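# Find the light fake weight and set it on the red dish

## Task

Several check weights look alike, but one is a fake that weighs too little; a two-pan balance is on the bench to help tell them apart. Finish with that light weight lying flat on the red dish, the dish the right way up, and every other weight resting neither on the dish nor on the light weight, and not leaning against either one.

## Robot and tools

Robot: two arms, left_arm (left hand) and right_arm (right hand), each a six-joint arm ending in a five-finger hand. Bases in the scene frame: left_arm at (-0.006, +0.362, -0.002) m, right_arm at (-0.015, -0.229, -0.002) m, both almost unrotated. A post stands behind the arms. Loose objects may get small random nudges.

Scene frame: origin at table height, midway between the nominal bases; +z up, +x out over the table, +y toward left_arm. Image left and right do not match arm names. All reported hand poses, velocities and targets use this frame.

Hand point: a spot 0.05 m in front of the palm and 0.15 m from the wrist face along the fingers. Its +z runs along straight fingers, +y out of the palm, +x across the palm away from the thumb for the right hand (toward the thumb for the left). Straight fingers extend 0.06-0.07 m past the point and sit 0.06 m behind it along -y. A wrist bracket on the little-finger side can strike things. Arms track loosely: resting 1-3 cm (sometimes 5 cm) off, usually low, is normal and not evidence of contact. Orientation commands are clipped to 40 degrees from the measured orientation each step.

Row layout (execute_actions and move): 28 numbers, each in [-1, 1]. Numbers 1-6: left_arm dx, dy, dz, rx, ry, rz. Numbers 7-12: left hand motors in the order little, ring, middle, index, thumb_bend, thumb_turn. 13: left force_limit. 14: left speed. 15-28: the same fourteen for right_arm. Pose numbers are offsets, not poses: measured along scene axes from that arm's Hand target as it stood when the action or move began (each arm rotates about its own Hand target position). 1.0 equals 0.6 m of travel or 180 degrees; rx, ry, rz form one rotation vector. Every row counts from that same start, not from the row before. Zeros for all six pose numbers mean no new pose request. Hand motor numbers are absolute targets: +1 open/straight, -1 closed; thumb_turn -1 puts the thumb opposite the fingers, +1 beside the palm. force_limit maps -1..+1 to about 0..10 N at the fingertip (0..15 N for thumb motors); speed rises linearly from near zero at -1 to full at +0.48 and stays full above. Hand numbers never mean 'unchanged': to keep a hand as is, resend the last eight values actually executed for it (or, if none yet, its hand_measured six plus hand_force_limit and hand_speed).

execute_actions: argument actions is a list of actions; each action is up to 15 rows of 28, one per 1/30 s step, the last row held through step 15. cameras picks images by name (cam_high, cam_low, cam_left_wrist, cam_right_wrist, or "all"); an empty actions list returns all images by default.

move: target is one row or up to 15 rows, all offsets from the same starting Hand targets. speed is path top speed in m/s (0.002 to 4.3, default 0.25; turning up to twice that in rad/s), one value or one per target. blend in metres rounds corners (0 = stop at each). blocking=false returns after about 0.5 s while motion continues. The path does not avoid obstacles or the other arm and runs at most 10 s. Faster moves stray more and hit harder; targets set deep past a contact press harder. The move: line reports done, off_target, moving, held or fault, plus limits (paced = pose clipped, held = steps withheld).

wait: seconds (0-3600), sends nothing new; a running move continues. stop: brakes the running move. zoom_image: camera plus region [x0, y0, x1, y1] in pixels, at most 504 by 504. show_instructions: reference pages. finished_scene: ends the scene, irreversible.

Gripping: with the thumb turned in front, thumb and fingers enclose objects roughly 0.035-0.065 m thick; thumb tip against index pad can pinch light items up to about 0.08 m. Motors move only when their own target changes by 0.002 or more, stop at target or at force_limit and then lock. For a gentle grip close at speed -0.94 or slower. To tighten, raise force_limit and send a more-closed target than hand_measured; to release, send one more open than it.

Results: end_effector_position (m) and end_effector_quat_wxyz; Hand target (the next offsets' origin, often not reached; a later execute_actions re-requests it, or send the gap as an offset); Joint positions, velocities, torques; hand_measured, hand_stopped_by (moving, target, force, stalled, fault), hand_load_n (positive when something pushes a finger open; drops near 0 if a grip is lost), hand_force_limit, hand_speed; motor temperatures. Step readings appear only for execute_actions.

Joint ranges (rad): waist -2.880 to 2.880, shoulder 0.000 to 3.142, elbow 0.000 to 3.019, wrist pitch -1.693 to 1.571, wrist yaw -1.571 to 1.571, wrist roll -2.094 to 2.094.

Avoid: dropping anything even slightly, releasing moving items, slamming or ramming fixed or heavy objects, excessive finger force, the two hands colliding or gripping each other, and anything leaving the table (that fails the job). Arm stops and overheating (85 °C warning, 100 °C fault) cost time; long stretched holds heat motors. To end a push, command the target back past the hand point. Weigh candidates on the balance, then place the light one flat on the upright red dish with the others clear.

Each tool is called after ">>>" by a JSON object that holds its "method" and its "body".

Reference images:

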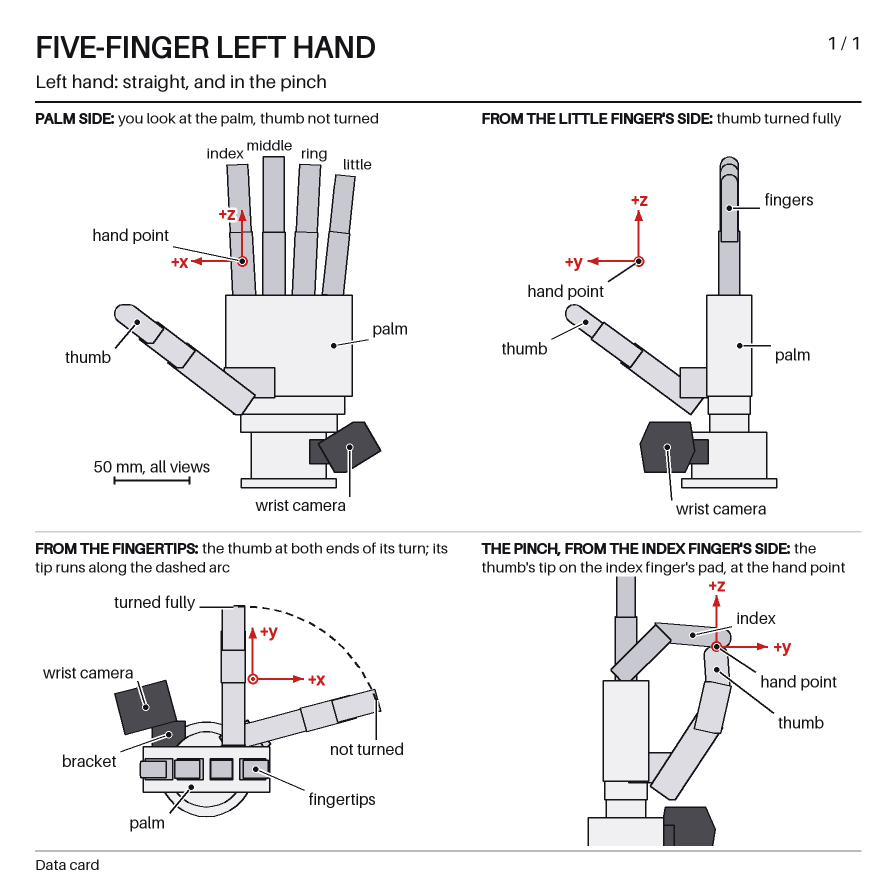

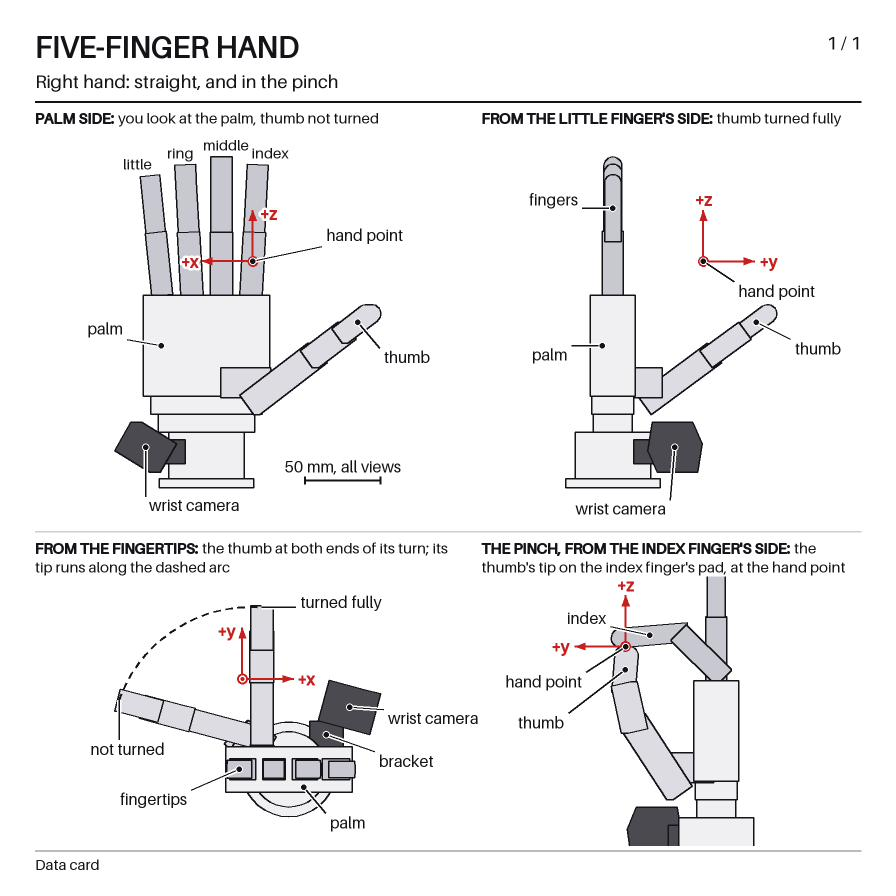

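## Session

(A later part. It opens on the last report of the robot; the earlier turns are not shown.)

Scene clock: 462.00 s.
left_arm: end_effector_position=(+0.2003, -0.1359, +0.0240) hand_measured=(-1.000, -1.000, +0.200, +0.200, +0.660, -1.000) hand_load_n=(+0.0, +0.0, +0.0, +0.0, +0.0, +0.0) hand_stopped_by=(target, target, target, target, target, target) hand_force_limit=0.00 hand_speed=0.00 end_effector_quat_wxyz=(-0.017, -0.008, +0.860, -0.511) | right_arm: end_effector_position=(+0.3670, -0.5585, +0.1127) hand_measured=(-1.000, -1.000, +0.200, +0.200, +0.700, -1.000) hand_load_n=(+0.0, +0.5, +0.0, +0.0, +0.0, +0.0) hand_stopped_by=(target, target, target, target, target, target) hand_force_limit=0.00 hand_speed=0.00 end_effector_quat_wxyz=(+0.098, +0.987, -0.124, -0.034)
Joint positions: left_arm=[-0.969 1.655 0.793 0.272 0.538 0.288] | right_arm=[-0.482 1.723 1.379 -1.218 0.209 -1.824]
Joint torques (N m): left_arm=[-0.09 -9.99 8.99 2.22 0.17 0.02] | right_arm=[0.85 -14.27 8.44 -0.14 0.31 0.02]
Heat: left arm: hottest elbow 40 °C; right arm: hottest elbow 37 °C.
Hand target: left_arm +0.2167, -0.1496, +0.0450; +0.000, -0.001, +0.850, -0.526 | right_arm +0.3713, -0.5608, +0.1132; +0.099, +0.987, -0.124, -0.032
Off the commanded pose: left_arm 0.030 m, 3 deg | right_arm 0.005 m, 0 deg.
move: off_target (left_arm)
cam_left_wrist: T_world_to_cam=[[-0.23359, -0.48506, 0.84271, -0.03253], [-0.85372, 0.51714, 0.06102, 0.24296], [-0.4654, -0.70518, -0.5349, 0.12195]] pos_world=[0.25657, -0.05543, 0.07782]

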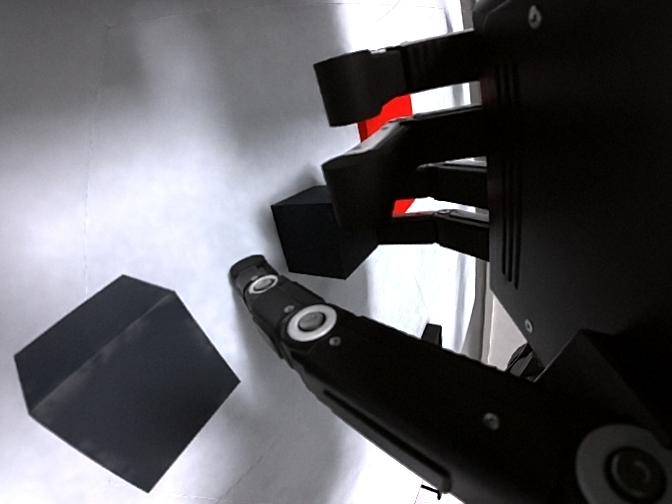

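>>> {"method": "move", "body": {"target": [[0.0,0,0.0,0,0,0,-1,-1,-0.3,-0.3,0.38,-1,-0.5,-0.8,0,0,0,0,0,0,-1,-1,0.2,0.2,0.7,-1,0,0]], "speed": 0.08, "cameras": ["cam_left_wrist","cam_high"]}}

Scene clock: 466.50 s.
left_arm: end_effector_position=(+0.2009, -0.1366, +0.0248) hand_measured=(-1.000, -1.000, -0.038, -0.074, +0.530, -1.000) hand_load_n=(+0.0, +0.0, +1.5, +4.5, +5.0, -1.5) hand_stopped_by=(target, target, force, force, force, target) hand_force_limit=-0.50 hand_speed=-0.80 end_effector_quat_wxyz=(-0.016, -0.008, +0.859, -0.511) | right_arm: end_effector_position=(+0.3670, -0.5585, +0.1127) hand_measured=(-1.000, -1.000, +0.200, +0.200, +0.700, -1.000) hand_load_n=(+0.0, +0.0, +0.0, +0.0, +0.0, +0.0) hand_stopped_by=(target, target, target, target, target, target) hand_force_limit=0.00 hand_speed=0.00 end_effector_quat_wxyz=(+0.098, +0.987, -0.124, -0.034)
Joint positions: left_arm=[-0.969 1.655 0.795 0.272 0.537 0.288] | right_arm=[-0.482 1.723 1.379 -1.218 0.209 -1.824]
Joint torques (N m): left_arm=[-0.03 -9.93 8.85 2.29 0.17 0.01] | right_arm=[0.85 -14.27 8.47 -0.16 0.31 0.02]
Heat: left arm: hottest elbow 40 °C; right arm: hottest elbow 37 °C.
Hand target: left_arm +0.2167, -0.1495, +0.0450; +0.000, -0.001, +0.850, -0.526 | right_arm +0.3713, -0.5608, +0.1132; +0.099, +0.987, -0.124, -0.032
Off the commanded pose: left_arm 0.029 m, 3 deg | right_arm 0.005 m, 0 deg.
move: done
cam_left_wrist: T_world_to_cam=[[-0.23482, -0.48388, 0.84304, -0.03311], [-0.85387, 0.51713, 0.05898, 0.24384], [-0.4645, -0.706, -0.53461, 0.12194]] pos_world=[0.25707, -0.05603, 0.07872]
Images, in order (width x height): cam_high 896x504, cam_left_wrist 672x504.

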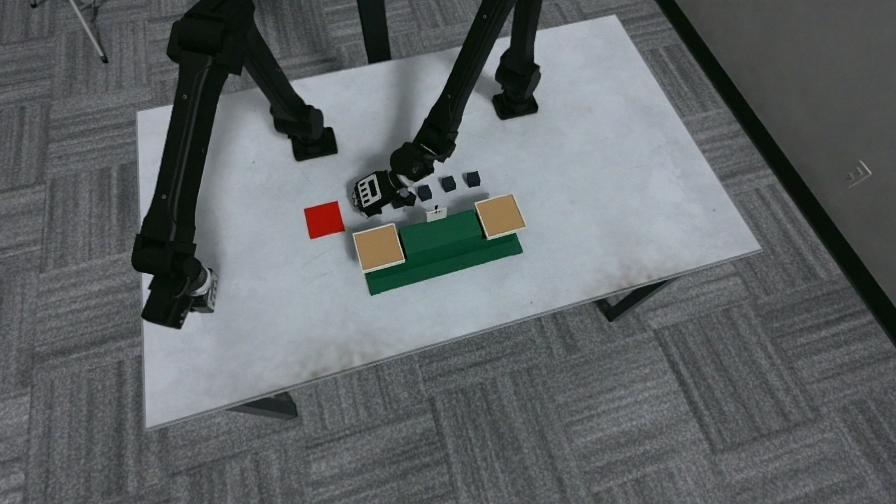

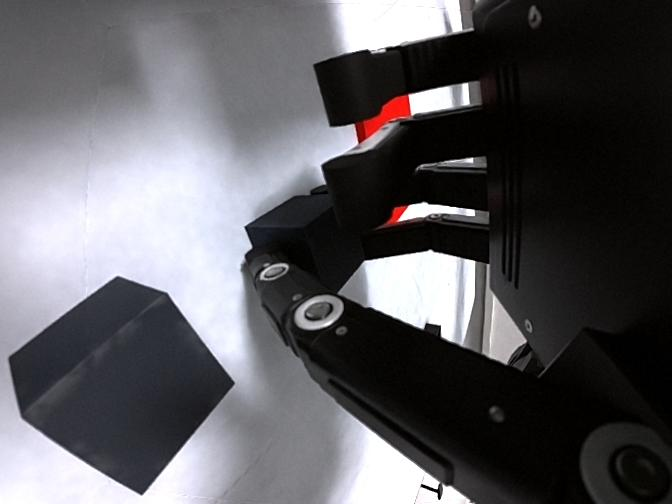

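>>> {"method": "move", "body": {"target": [[0,0,0.317,0,0,0,-1,-1,-0.3,-0.3,0.38,-1,-0.5,-0.8,0,0,0,0,0,0,-1,-1,0.2,0.2,0.7,-1,0,0],[0.264,0.536,0.325,0,0,0,-1,-1,-0.3,-0.3,0.38,-1,-0.5,-0.8,0,0,0,0,0,0,-1,-1,0.2,0.2,0.7,-1,0,0]], "speed": [0.15,0.2], "blend": 0.03, "cameras": ["all"]}}

Scene clock: 482.17 s.
left_arm: end_effector_position=(+0.3591, +0.1740, +0.2167) hand_measured=(-1.000, -1.000, -0.038, -0.074, +0.530, -1.000) hand_load_n=(+0.0, +0.0, +1.0, +4.0, +5.5, -1.0) hand_stopped_by=(target, target, force, force, force, target) hand_force_limit=-0.50 hand_speed=-0.80 end_effector_quat_wxyz=(-0.023, -0.017, +0.854, -0.519) | right_arm: end_effector_position=(+0.3670, -0.5585, +0.1127) hand_measured=(-1.000, -1.000, +0.200, +0.200, +0.700, -1.000) hand_load_n=(+0.0, +0.0, +0.5, +0.0, +0.0, -0.5) hand_stopped_by=(target, target, target, target, target, target) hand_force_limit=0.00 hand_speed=0.00 end_effector_quat_wxyz=(+0.098, +0.987, -0.124, -0.034)
Joint positions: left_arm=[-0.104 1.391 1.174 -1.197 1.086 1.329] | right_arm=[-0.482 1.723 1.379 -1.218 0.209 -1.824]
Joint torques (N m): left_arm=[-0.44 -7.53 11.85 0.88 1.06 -0.04] | right_arm=[0.85 -14.27 8.46 -0.17 0.31 0.02]
Heat: left arm: hottest elbow 41 °C; right arm: hottest elbow 37 °C.
Hand target: left_arm +0.3752, +0.1720, +0.2399; +0.000, -0.001, +0.850, -0.526 | right_arm +0.3713, -0.5608, +0.1132; +0.099, +0.987, -0.124, -0.032
Off the commanded pose: left_arm 0.028 m, 3 deg | right_arm 0.005 m, 0 deg.
move: off_target (left_arm)
cam_left_wrist: T_world_to_cam=[[-0.21178, -0.4701, 0.85683, -0.02108], [-0.85728, 0.51032, 0.0681, 0.20737], [-0.46927, -0.72012, -0.51108, 0.51638]] pos_world=[0.41563, 0.25612, 0.26786]

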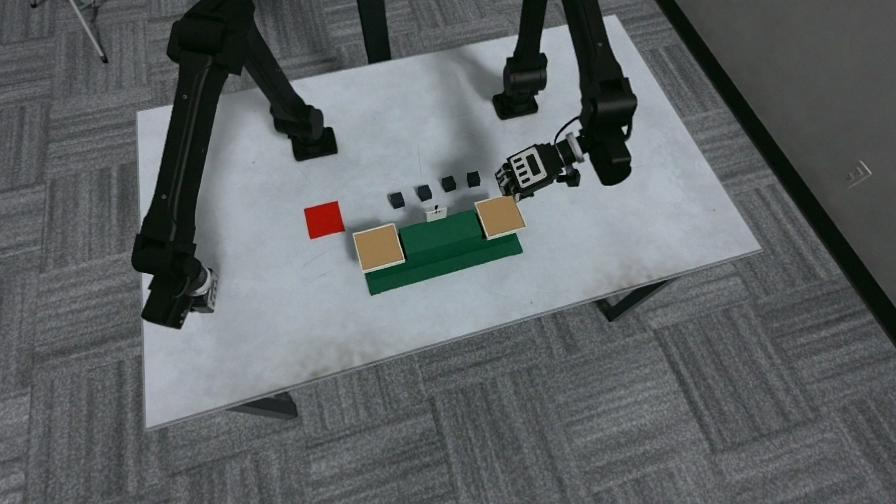

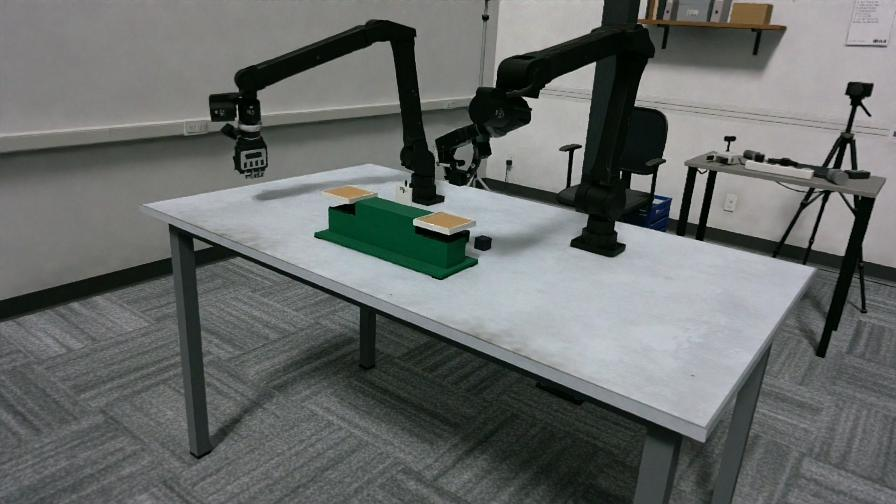

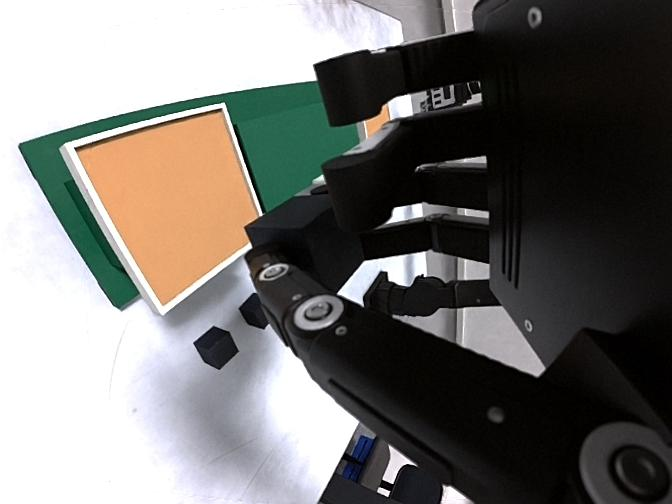

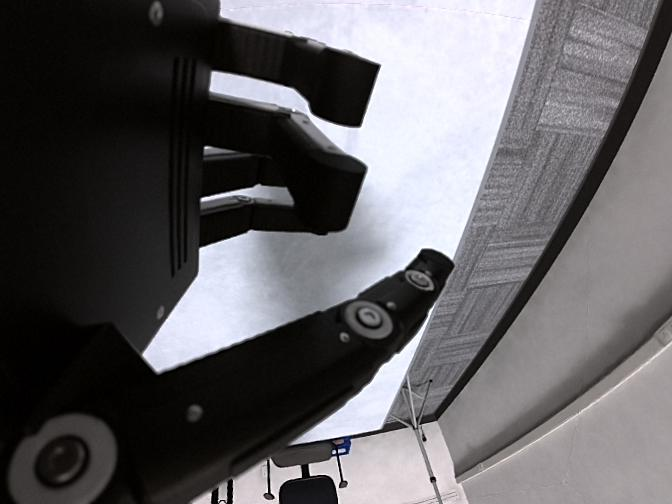

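>>> {"method": "move", "body": {"target": [[-0.021,-0.0117,-0.118,0,0,0,-1,-1,-0.3,-0.3,0.38,-1,-0.5,-0.8,0,0,0,0,0,0,-1,-1,0.2,0.2,0.7,-1,0,0]], "speed": 0.15, "cameras": ["cam_high","cam_low","cam_left_wrist"]}}

Scene clock: 532.77 s.
left_arm: end_effector_position=(+0.3600, +0.1728, +0.1589) hand_measured=(-1.000, -1.000, -0.038, -0.074, +0.530, -1.000) hand_load_n=(+0.0, +0.0, +1.0, +4.0, +5.5, -1.0) hand_stopped_by=(target, target, force, force, force, target) hand_force_limit=-0.50 hand_speed=-0.80 end_effector_quat_wxyz=(-0.007, -0.010, +0.853, -0.521) | right_arm: end_effector_position=(+0.3670, -0.5585, +0.1127) hand_measured=(-1.000, -1.000, +0.200, +0.200, +0.700, -1.000) hand_load_n=(+0.0, +0.0, +0.0, +0.0, +0.0, +0.0) hand_stopped_by=(target, target, target, target, target, target) hand_force_limit=0.00 hand_speed=0.00 end_effector_quat_wxyz=(+0.098, +0.987, -0.124, -0.034)
Joint positions: left_arm=[-0.106 1.416 1.041 -0.991 1.085 1.315] | right_arm=[-0.482 1.723 1.379 -1.218 0.209 -1.824]
Joint torques (N m): left_arm=[-1.67 -8.29 8.08 1.99 0.95 -0.26] | right_arm=[0.85 -14.27 8.42 -0.14 0.3 0.02]
Heat: left arm: hottest elbow 44 °C; right arm: hottest elbow 37 °C.
Hand target: left_arm +0.3626, +0.1650, +0.1691; +0.000, -0.001, +0.851, -0.526 | right_arm +0.3713, -0.5608, +0.1132; +0.099, +0.987, -0.124, -0.032
Off the commanded pose: left_arm 0.013 m, 1 deg | right_arm 0.005 m, 0 deg.
move: off_target (left_arm)
cam_left_wrist: T_world_to_cam=[[-0.24013, -0.46769, 0.85065, 0.0389], [-0.86117, 0.50706, 0.03569, 0.21987], [-0.44802, -0.72398, -0.52452, 0.4815]] pos_world=[0.41441, 0.25531, 0.21162]

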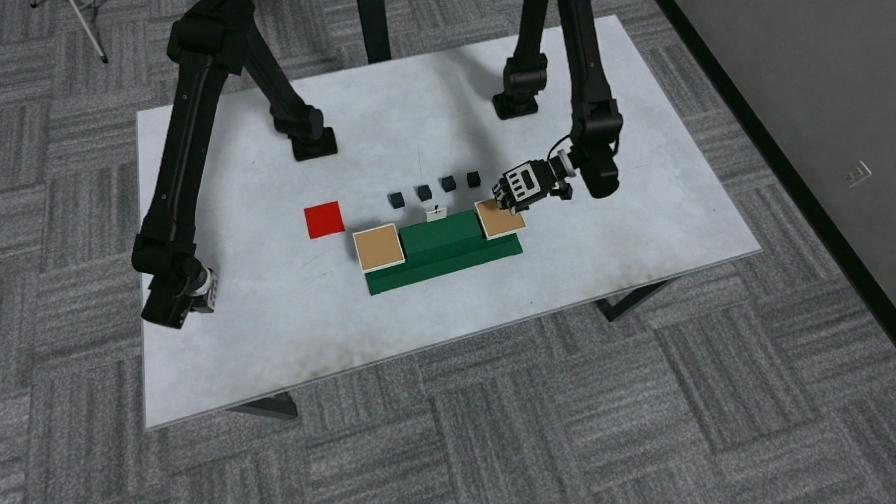

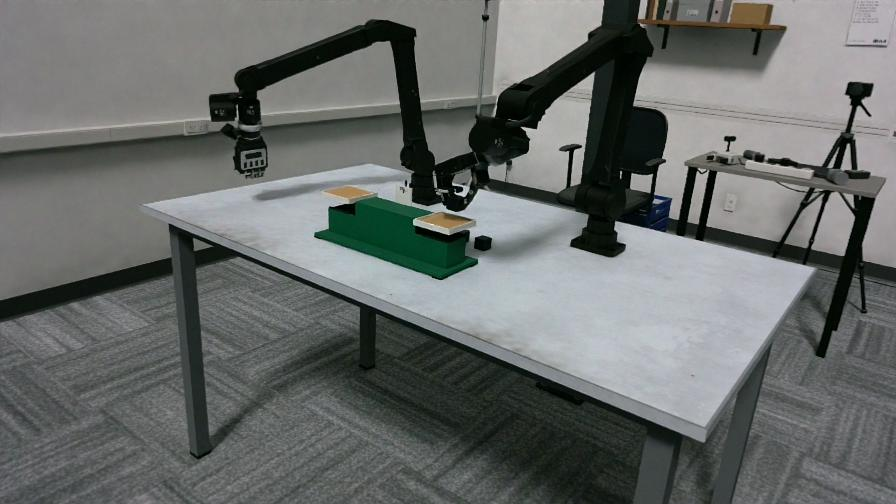

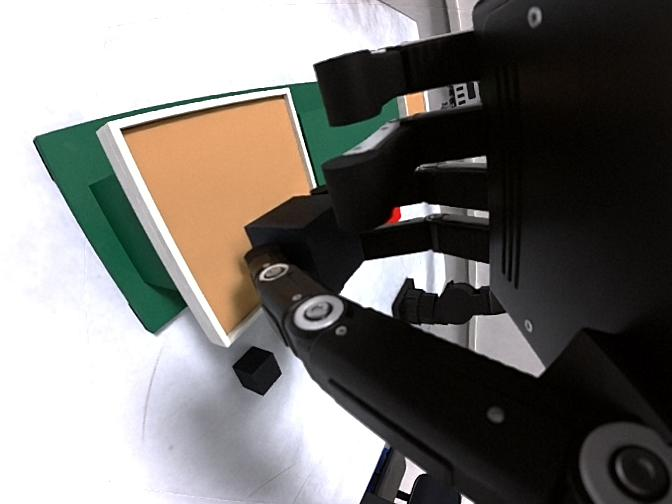

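>>> {"method": "move", "body": {"target": [[-0.028,-0.018,-0.045,0,0,0,-1,-1,-0.3,-0.3,0.38,-1,-0.5,-0.8,0,0,0,0,0,0,-1,-1,0.2,0.2,0.7,-1,0,0]], "speed": 0.1, "cameras": ["cam_low","cam_left_wrist"]}}

Scene clock: 552.13 s.
left_arm: end_effector_position=(+0.3434, +0.1604, +0.1304) hand_measured=(-1.000, -1.000, -0.038, -0.074, +0.530, -1.000) hand_load_n=(+0.0, +0.0, +1.0, +3.5, +5.5, -1.0) hand_stopped_by=(target, target, force, force, force, target) hand_force_limit=-0.50 hand_speed=-0.80 end_effector_quat_wxyz=(-0.010, -0.010, +0.853, -0.521) | right_arm: end_effector_position=(+0.3670, -0.5585, +0.1127) hand_measured=(-1.000, -1.000, +0.200, +0.200, +0.700, -1.000) hand_load_n=(+0.0, +0.0, +0.0, +0.0, +0.0, +0.0) hand_stopped_by=(target, target, target, target, target, target) hand_force_limit=0.00 hand_speed=0.00 end_effector_quat_wxyz=(+0.098, +0.987, -0.124, -0.034)
Joint positions: left_arm=[-0.142 1.405 0.944 -0.851 1.078 1.246] | right_arm=[-0.482 1.723 1.379 -1.218 0.209 -1.824]
Joint torques (N m): left_arm=[-1.49 -8.47 7.6 2.13 0.87 -0.23] | right_arm=[0.91 -14.27 8.44 -0.18 0.31 0.02]
Heat: left arm: hottest elbow 43 °C; right arm: hottest elbow 37 °C.
Hand target: left_arm +0.3458, +0.1541, +0.1421; +0.000, -0.001, +0.851, -0.526 | right_arm +0.3713, -0.5608, +0.1132; +0.099, +0.987, -0.124, -0.032
Off the commanded pose: left_arm 0.014 m, 2 deg | right_arm 0.005 m, 0 deg.
move: off_target (left_arm)
cam_left_wrist: T_world_to_cam=[[-0.23672, -0.46695, 0.85201, 0.05192], [-0.85928, 0.50988, 0.04071, 0.21109], [-0.45344, -0.72248, -0.52193, 0.4515]] pos_world=[0.3984, 0.24281, 0.18282]

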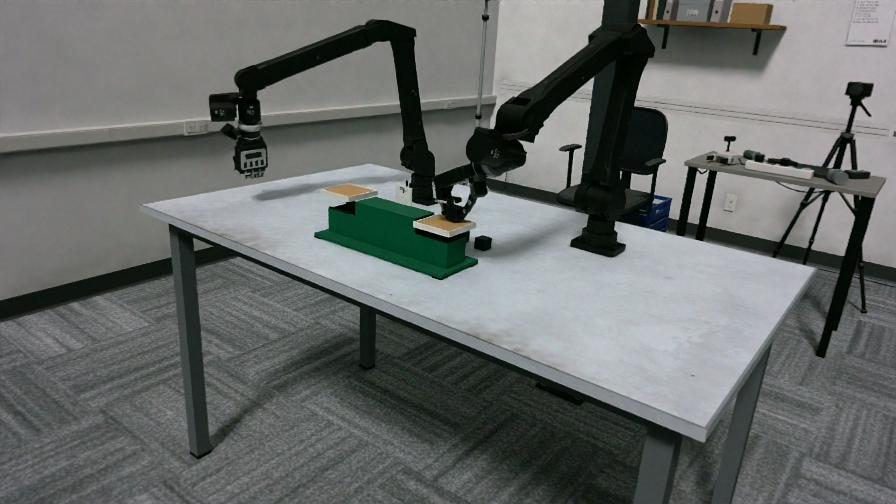

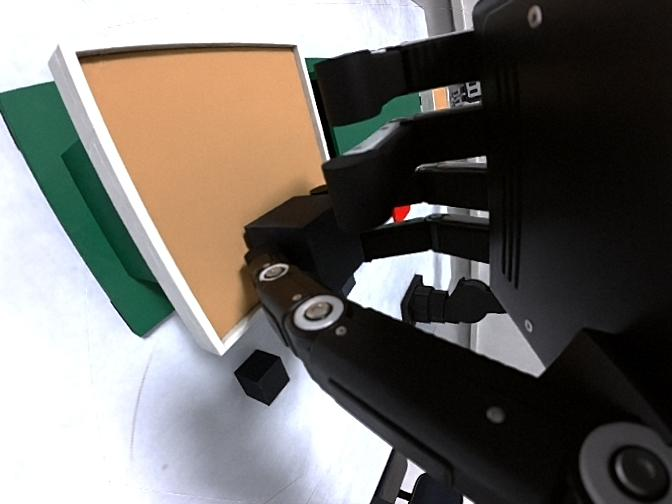

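>>> {"method": "move", "body": {"target": [[0.01,0.003,-0.022,0,0,0,-1,-1,-0.3,-0.3,0.38,-1,-0.5,-0.8,0,0,0,0,0,0,-1,-1,0.2,0.2,0.7,-1,0,0]], "speed": 0.05, "cameras": ["cam_low","cam_left_wrist"]}}

>>> {"method": "zoom_image", "body": {"camera": "cam_low", "region": [310, 150, 520, 290]}}

Scene clock: 560.37 s.
left_arm: end_effector_position=(+0.3486, +0.1597, +0.1246) hand_measured=(-1.000, -1.000, -0.038, -0.074, +0.530, -1.000) hand_load_n=(+0.0, +0.0, +1.0, +3.5, +5.0, -1.0) hand_stopped_by=(target, target, force, force, force, target) hand_force_limit=-0.50 hand_speed=-0.80 end_effector_quat_wxyz=(-0.007, -0.008, +0.853, -0.522) | right_arm: end_effector_position=(+0.3670, -0.5585, +0.1127) hand_measured=(-1.000, -1.000, +0.200, +0.200, +0.700, -1.000) hand_load_n=(+0.0, +0.0, +0.0, +0.0, +0.0, +0.0) hand_stopped_by=(target, target, target, target, target, target) hand_force_limit=0.00 hand_speed=0.00 end_effector_quat_wxyz=(+0.098, +0.987, -0.124, -0.034)
Joint positions: left_arm=[-0.142 1.421 0.944 -0.826 1.078 1.246] | right_arm=[-0.482 1.723 1.379 -1.218 0.209 -1.824]
Joint torques (N m): left_arm=[-1.03 -7.53 7.24 2.15 0.93 -0.12] | right_arm=[0.91 -14.21 8.44 -0.16 0.31 0.01]
Heat: left arm: hottest elbow 43 °C; right arm: hottest elbow 37 °C.
Hand target: left_arm +0.3517, +0.1559, +0.1290; +0.000, -0.001, +0.851, -0.526 | right_arm +0.3713, -0.5608, +0.1132; +0.099, +0.987, -0.124, -0.032
Off the commanded pose: left_arm 0.007 m, 1 deg | right_arm 0.005 m, 0 deg.
move: done
cam_left_wrist: T_world_to_cam=[[-0.24305, -0.46591, 0.8508, 0.05985], [-0.85972, 0.50966, 0.0335, 0.21732], [-0.44922, -0.72331, -0.52442, 0.44929]] pos_world=[0.40322, 0.24211, 0.17742]

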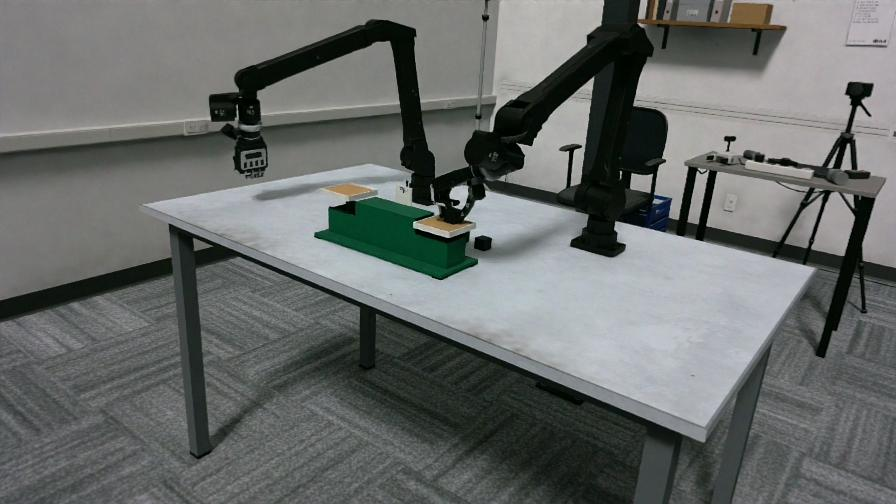

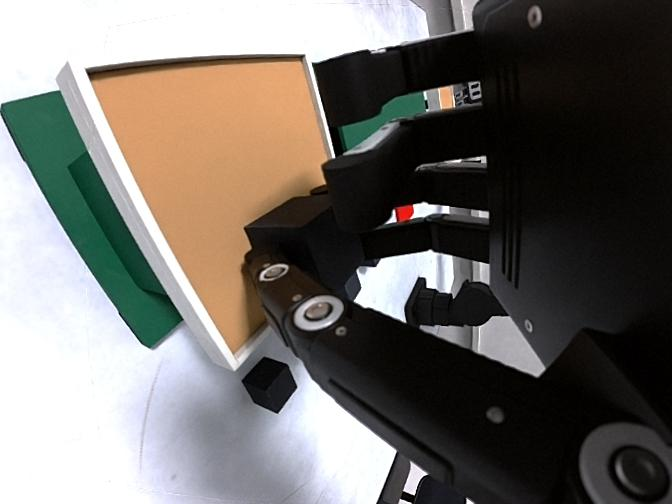

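Scaled by 2.400.

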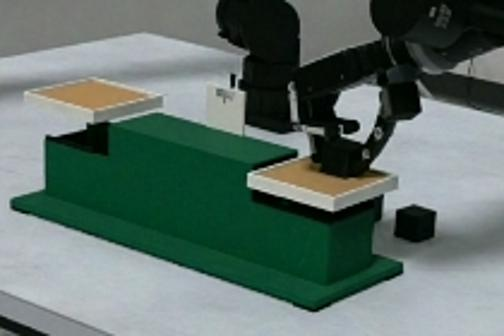

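>>> {"method": "move", "body": {"target": [[0.004,0.003,-0.018,0,0,0,-1,-1,-0.3,-0.3,0.38,-1,-0.5,-0.8,0,0,0,0,0,0,-1,-1,0.2,0.2,0.7,-1,0,0]], "speed": 0.05, "cameras": ["cam_low","cam_left_wrist"]}}

>>> {"method": "zoom_image", "body": {"camera": "cam_low", "region": [310, 150, 520, 290]}}

Scene clock: 573.10 s.
left_arm: end_effector_position=(+0.3480, +0.1597, +0.1129) hand_measured=(-1.000, -1.000, -0.038, -0.074, +0.530, -1.000) hand_load_n=(+0.0, +0.0, +1.0, +3.5, +5.5, -1.0) hand_stopped_by=(target, target, force, force, force, target) hand_force_limit=-0.50 hand_speed=-0.80 end_effector_quat_wxyz=(-0.013, -0.011, +0.853, -0.521) | right_arm: end_effector_position=(+0.3670, -0.5585, +0.1127) hand_measured=(-1.000, -1.000, +0.200, +0.200, +0.700, -1.000) hand_load_n=(+0.0, +0.0, +0.0, +0.0, +0.0, +0.0) hand_stopped_by=(target, target, target, target, target, target) hand_force_limit=0.00 hand_speed=0.00 end_effector_quat_wxyz=(+0.098, +0.987, -0.124, -0.034)
Joint positions: left_arm=[-0.142 1.443 0.932 -0.805 1.079 1.246] | right_arm=[-0.482 1.723 1.379 -1.218 0.209 -1.824]
Joint torques (N m): left_arm=[-0.67 -7.71 7.32 2.13 0.97 -0.03] | right_arm=[0.85 -14.21 8.43 -0.17 0.31 0.01]
Heat: left arm: hottest elbow 42 °C; right arm: hottest elbow 37 °C.
Hand target: left_arm +0.3540, +0.1577, +0.1181; -0.001, -0.001, +0.851, -0.526 | right_arm +0.3713, -0.5608, +0.1132; +0.099, +0.987, -0.124, -0.032
Off the commanded pose: left_arm 0.008 m, 2 deg | right_arm 0.005 m, 0 deg.
move: done
cam_left_wrist: T_world_to_cam=[[-0.23211, -0.46729, 0.85309, 0.06591], [-0.85919, 0.50964, 0.04539, 0.21567], [-0.45598, -0.72243, -0.51979, 0.44451]] pos_world=[0.40329, 0.24201, 0.16503]

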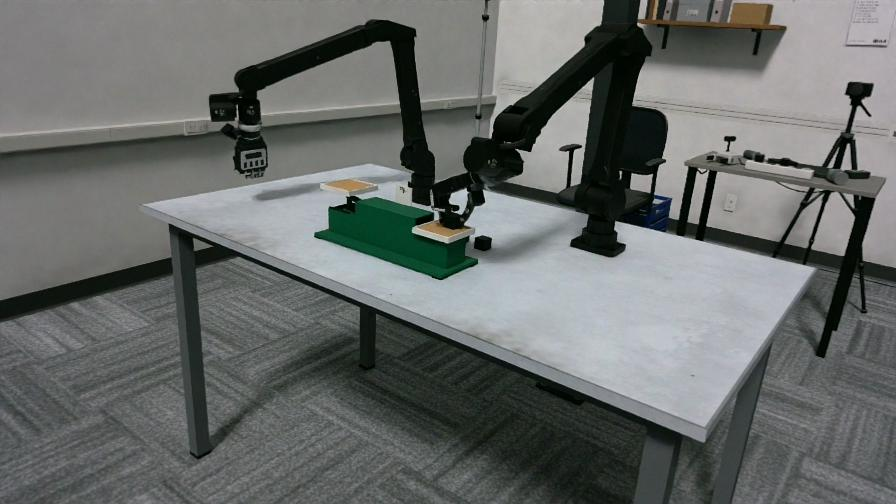

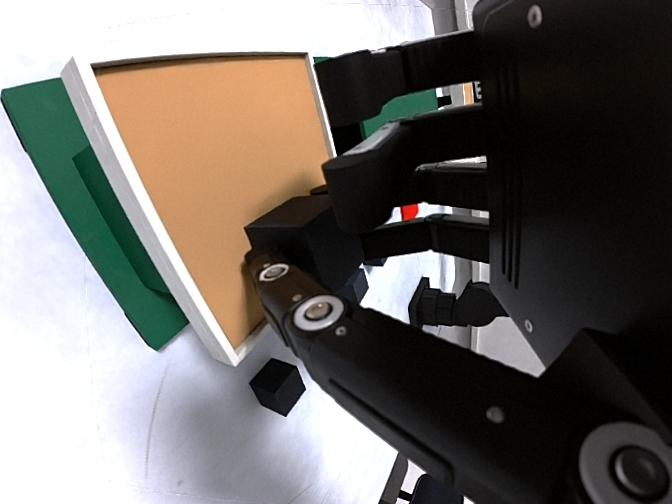

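Scaled by 2.400.

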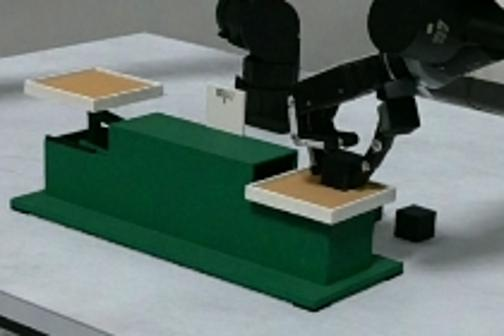

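>>> {"method": "move", "body": {"target": [[0.004,0.003,-0.018,0,0,0,-1,-1,-0.3,-0.3,0.38,-1,-0.5,-0.8,0,0,0,0,0,0,-1,-1,0.2,0.2,0.7,-1,0,0]], "speed": 0.05, "cameras": ["cam_low","cam_left_wrist"]}}

>>> {"method": "zoom_image", "body": {"camera": "cam_low", "region": [310, 150, 520, 290]}}

Scene clock: 578.00 s.
left_arm: end_effector_position=(+0.3497, +0.1583, +0.1095) hand_measured=(-1.000, -1.000, -0.038, -0.074, +0.530, -1.000) hand_load_n=(+0.0, +0.0, +1.5, +4.0, +5.0, -0.5) hand_stopped_by=(target, target, force, force, force, target) hand_force_limit=-0.50 hand_speed=-0.80 end_effector_quat_wxyz=(-0.012, -0.009, +0.851, -0.525) | right_arm: end_effector_position=(+0.3670, -0.5585, +0.1127) hand_measured=(-1.000, -1.000, +0.200, +0.200, +0.700, -1.000) hand_load_n=(+0.5, +0.5, +0.0, +0.0, +0.0, +0.0) hand_stopped_by=(target, target, target, target, target, target) hand_force_limit=0.00 hand_speed=0.00 end_effector_quat_wxyz=(+0.098, +0.987, -0.124, -0.034)
Joint positions: left_arm=[-0.142 1.454 0.93 -0.79 1.088 1.248] | right_arm=[-0.482 1.723 1.379 -1.218 0.209 -1.824]
Joint torques (N m): left_arm=[-0.26 -6.95 6.87 2.35 0.7 0.05] | right_arm=[0.91 -14.21 8.44 -0.16 0.31 0.01]
Heat: left arm: hottest elbow 42 °C; right arm: hottest elbow 37 °C.
Hand target: left_arm +0.3565, +0.1595, +0.1074; +0.000, -0.001, +0.851, -0.526 | right_arm +0.3713, -0.5608, +0.1132; +0.099, +0.987, -0.124, -0.032
Off the commanded pose: left_arm 0.007 m, 2 deg | right_arm 0.005 m, 0 deg.
move: done
cam_left_wrist: T_world_to_cam=[[-0.23661, -0.45897, 0.85636, 0.0684], [-0.85754, 0.51301, 0.03801, 0.21759], [-0.45677, -0.72537, -0.51497, 0.44271]] pos_world=[0.40499, 0.24089, 0.16113]

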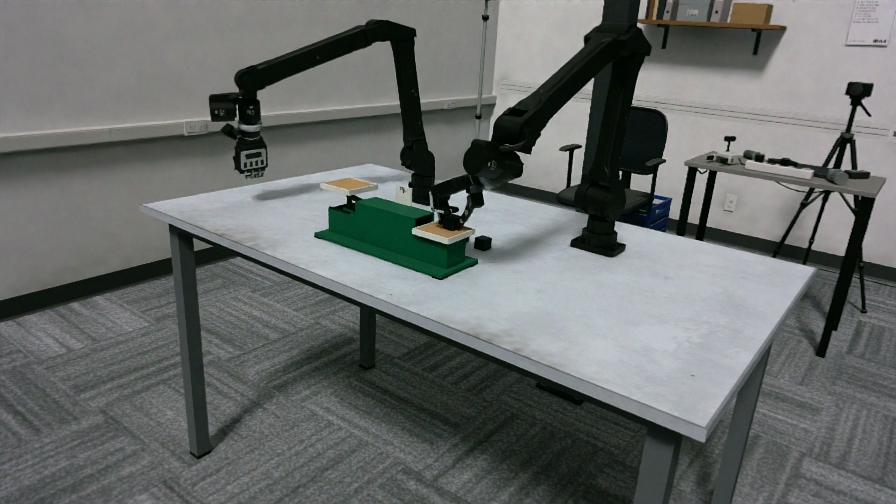

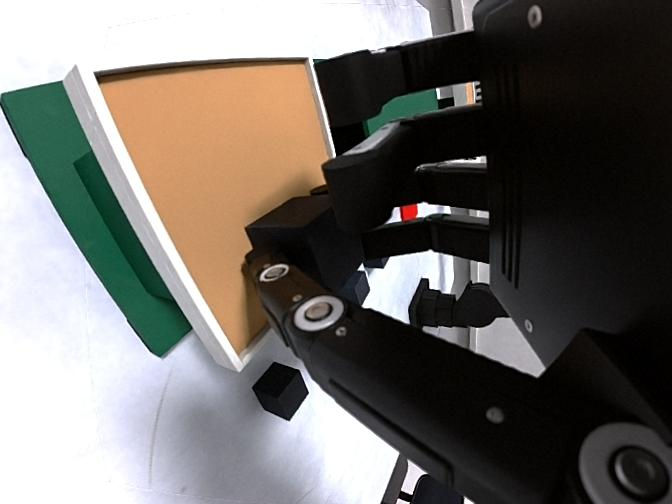

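Scaled by 2.400.

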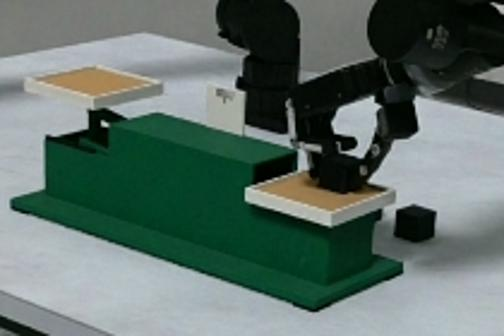

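>>> {"method": "move", "body": {"target": [[0,0,0,0,0,0,-1,-1,0.2,0.2,0.7,-1,0,-0.75,0,0,0,0,0,0,-1,-1,0.2,0.2,0.7,-1,0,0]], "speed": 0.05, "cameras": ["cam_low","cam_left_wrist"]}}

>>> {"method": "zoom_image", "body": {"camera": "cam_low", "region": [310, 150, 520, 290]}}

Scene clock: 587.03 s.
left_arm: end_effector_position=(+0.3512, +0.1582, +0.1094) hand_measured=(-1.000, -1.000, +0.200, +0.200, +0.700, -1.000) hand_load_n=(+0.0, +0.0, +0.0, +0.0, +0.0, +0.0) hand_stopped_by=(target, target, target, target, target, target) hand_force_limit=0.00 hand_speed=-0.75 end_effector_quat_wxyz=(-0.009, -0.007, +0.851, -0.525) | right_arm: end_effector_position=(+0.3670, -0.5585, +0.1127) hand_measured=(-1.000, -1.000, +0.200, +0.200, +0.700, -1.000) hand_load_n=(+0.0, +0.0, +0.0, +0.0, -0.5, +0.0) hand_stopped_by=(target, target, target, target, target, target) hand_force_limit=0.00 hand_speed=0.00 end_effector_quat_wxyz=(+0.098, +0.987, -0.124, -0.034)
Joint positions: left_arm=[-0.142 1.454 0.93 -0.783 1.088 1.25] | right_arm=[-0.482 1.723 1.379 -1.218 0.209 -1.824]
Joint torques (N m): left_arm=[-0.26 -6.95 6.87 2.1 0.71 0.03] | right_arm=[0.85 -14.33 8.44 -0.17 0.31 0.01]
Heat: left arm: hottest elbow 42 °C; right arm: hottest elbow 37 °C.
Hand target: left_arm +0.3565, +0.1595, +0.1074; +0.000, -0.001, +0.850, -0.526 | right_arm +0.3713, -0.5608, +0.1132; +0.099, +0.987, -0.124, -0.032
Off the commanded pose: left_arm 0.006 m, 1 deg | right_arm 0.005 m, 0 deg.
move: done
cam_left_wrist: T_world_to_cam=[[-0.24399, -0.45791, 0.85486, 0.07138], [-0.85739, 0.51377, 0.03049, 0.21965], [-0.45316, -0.72551, -0.51796, 0.44239]] pos_world=[0.40621, 0.24079, 0.16143]

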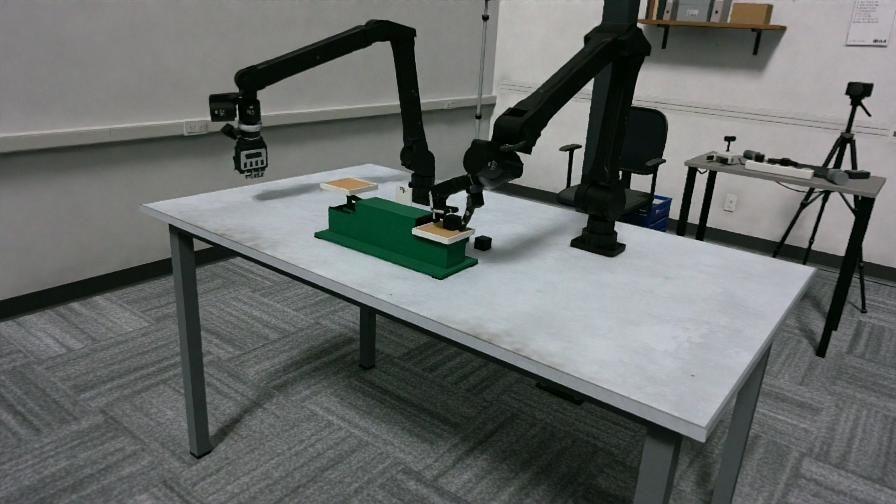

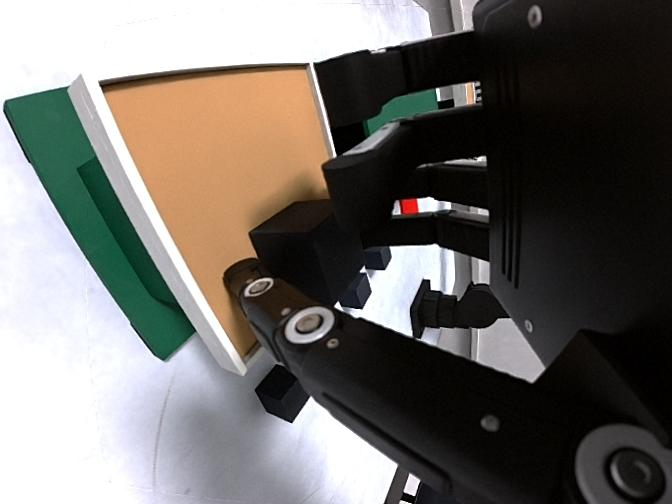

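Scaled by 2.400.

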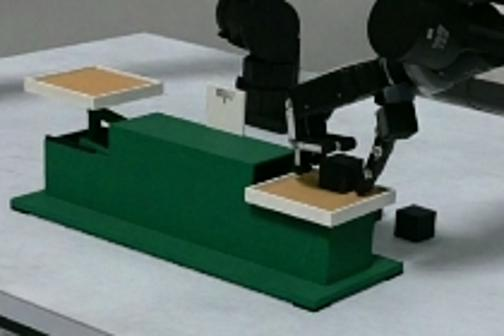

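>>> {"method": "move", "body": {"target": [[0,0,0.22,0,0,0,-1,-1,0.2,0.2,0.7,-1,0,-0.75,-0.04,0.1,0.25,0.197,-0.03,0.031,-1,-1,0.2,0.2,0.7,-1,0,0],[-0.178,0.484,0.288,0,0,0,-1,-1,0.2,0.2,0.7,-1,0,-0.75,-0.119,0.685,0.311,0.3945,-0.061,0.062,-1,-1,0.2,0.2,0.7,-1,0,0]], "speed": [0.2,0.3], "blend": 0.03, "cameras": ["all"]}}

Scene clock: 615.47 s.
left_arm: end_effector_position=(+0.2467, +0.4445, +0.2665) hand_measured=(-1.000, -1.000, +0.200, +0.200, +0.700, -1.000) hand_load_n=(+0.5, +0.0, +0.0, +0.0, +0.0, +0.0) hand_stopped_by=(target, target, target, target, target, target) hand_force_limit=0.00 hand_speed=-0.75 end_effector_quat_wxyz=(+0.177, -0.149, +0.915, -0.331) | right_arm: end_effector_position=(+0.3030, -0.1500, +0.3049) hand_measured=(-1.000, -1.000, +0.200, +0.200, +0.700, -1.000) hand_load_n=(+0.0, +0.0, +0.0, +0.0, +0.0, +0.0) hand_stopped_by=(target, target, target, target, target, target) hand_force_limit=0.00 hand_speed=0.00 end_effector_quat_wxyz=(-0.479, +0.876, -0.013, +0.058)
Joint positions: left_arm=[0.653 1.017 1.123 -1.675 0.77 1.898] | right_arm=[-0.142 1.209 1.286 -1.689 -1.007 -1.724]
Joint torques (N m): left_arm=[-0.38 -2.96 9.99 0.66 0.47 0.01] | right_arm=[0.97 -6.42 7.1 -0.53 -0.8 0.13]
Heat: left arm: hottest elbow 42 °C; right arm: hottest elbow 37 °C.
Hand target: left_arm +0.2497, +0.4499, +0.2803; +0.000, -0.001, +0.851, -0.526 | right_arm +0.2999, -0.1498, +0.2998; -0.500, +0.866, +0.000, +0.000
Off the commanded pose: left_arm 0.015 m, 36 deg | right_arm 0.006 m, 7 deg.
joint sent to its limit (left arm) — joint 4 (wrist pitch), lower limit. The joint targets are off in orientation, not in position.
joint sent to its limit (right arm) — joint 4 (wrist pitch), lower limit. The joint targets are off in orientation, not in position.
move: off_target (left_arm, right_arm)
cam_left_wrist: T_world_to_cam=[[-0.07452, -0.82813, 0.55556, 0.24529], [-0.99624, 0.08648, -0.00473, 0.2118], [-0.04413, -0.55382, -0.83146, 0.59047]] pos_world=[0.25534, 0.51183, 0.35568]
cam_right_wrist: T_world_to_cam=[[0.30732, -0.51524, -0.80005, 0.07245], [-0.86528, -0.5012, -0.0096, 0.19124], [-0.39604, 0.69522, -0.59986, 0.52582]] pos_world=[0.35146, -0.23238, 0.37522]

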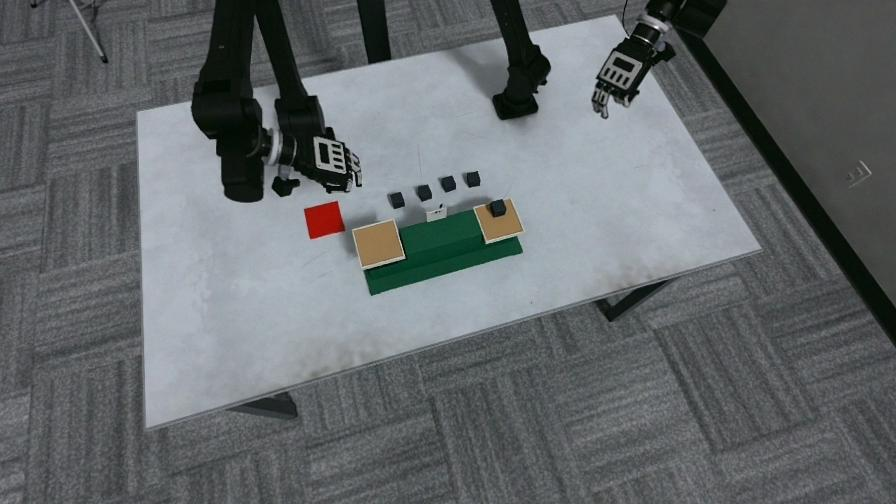

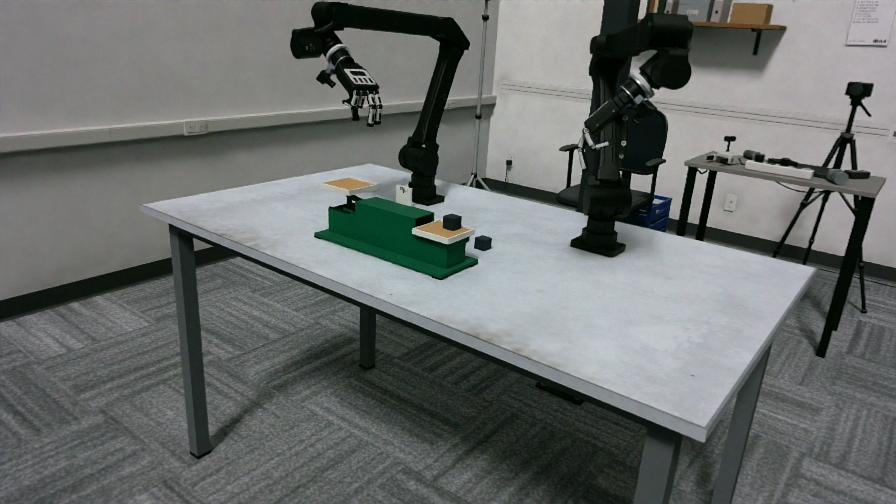

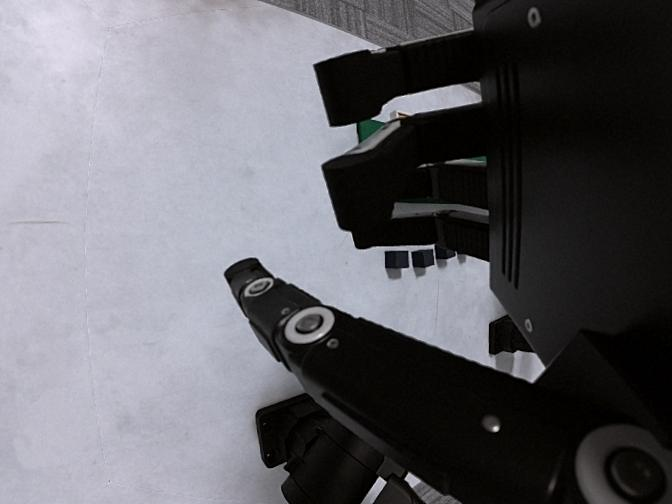

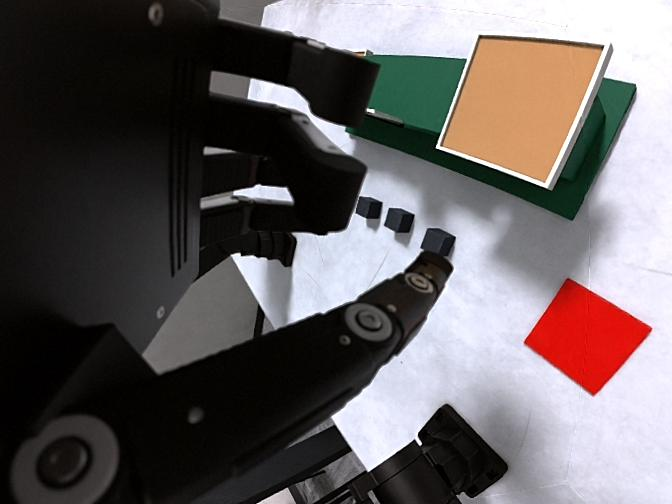

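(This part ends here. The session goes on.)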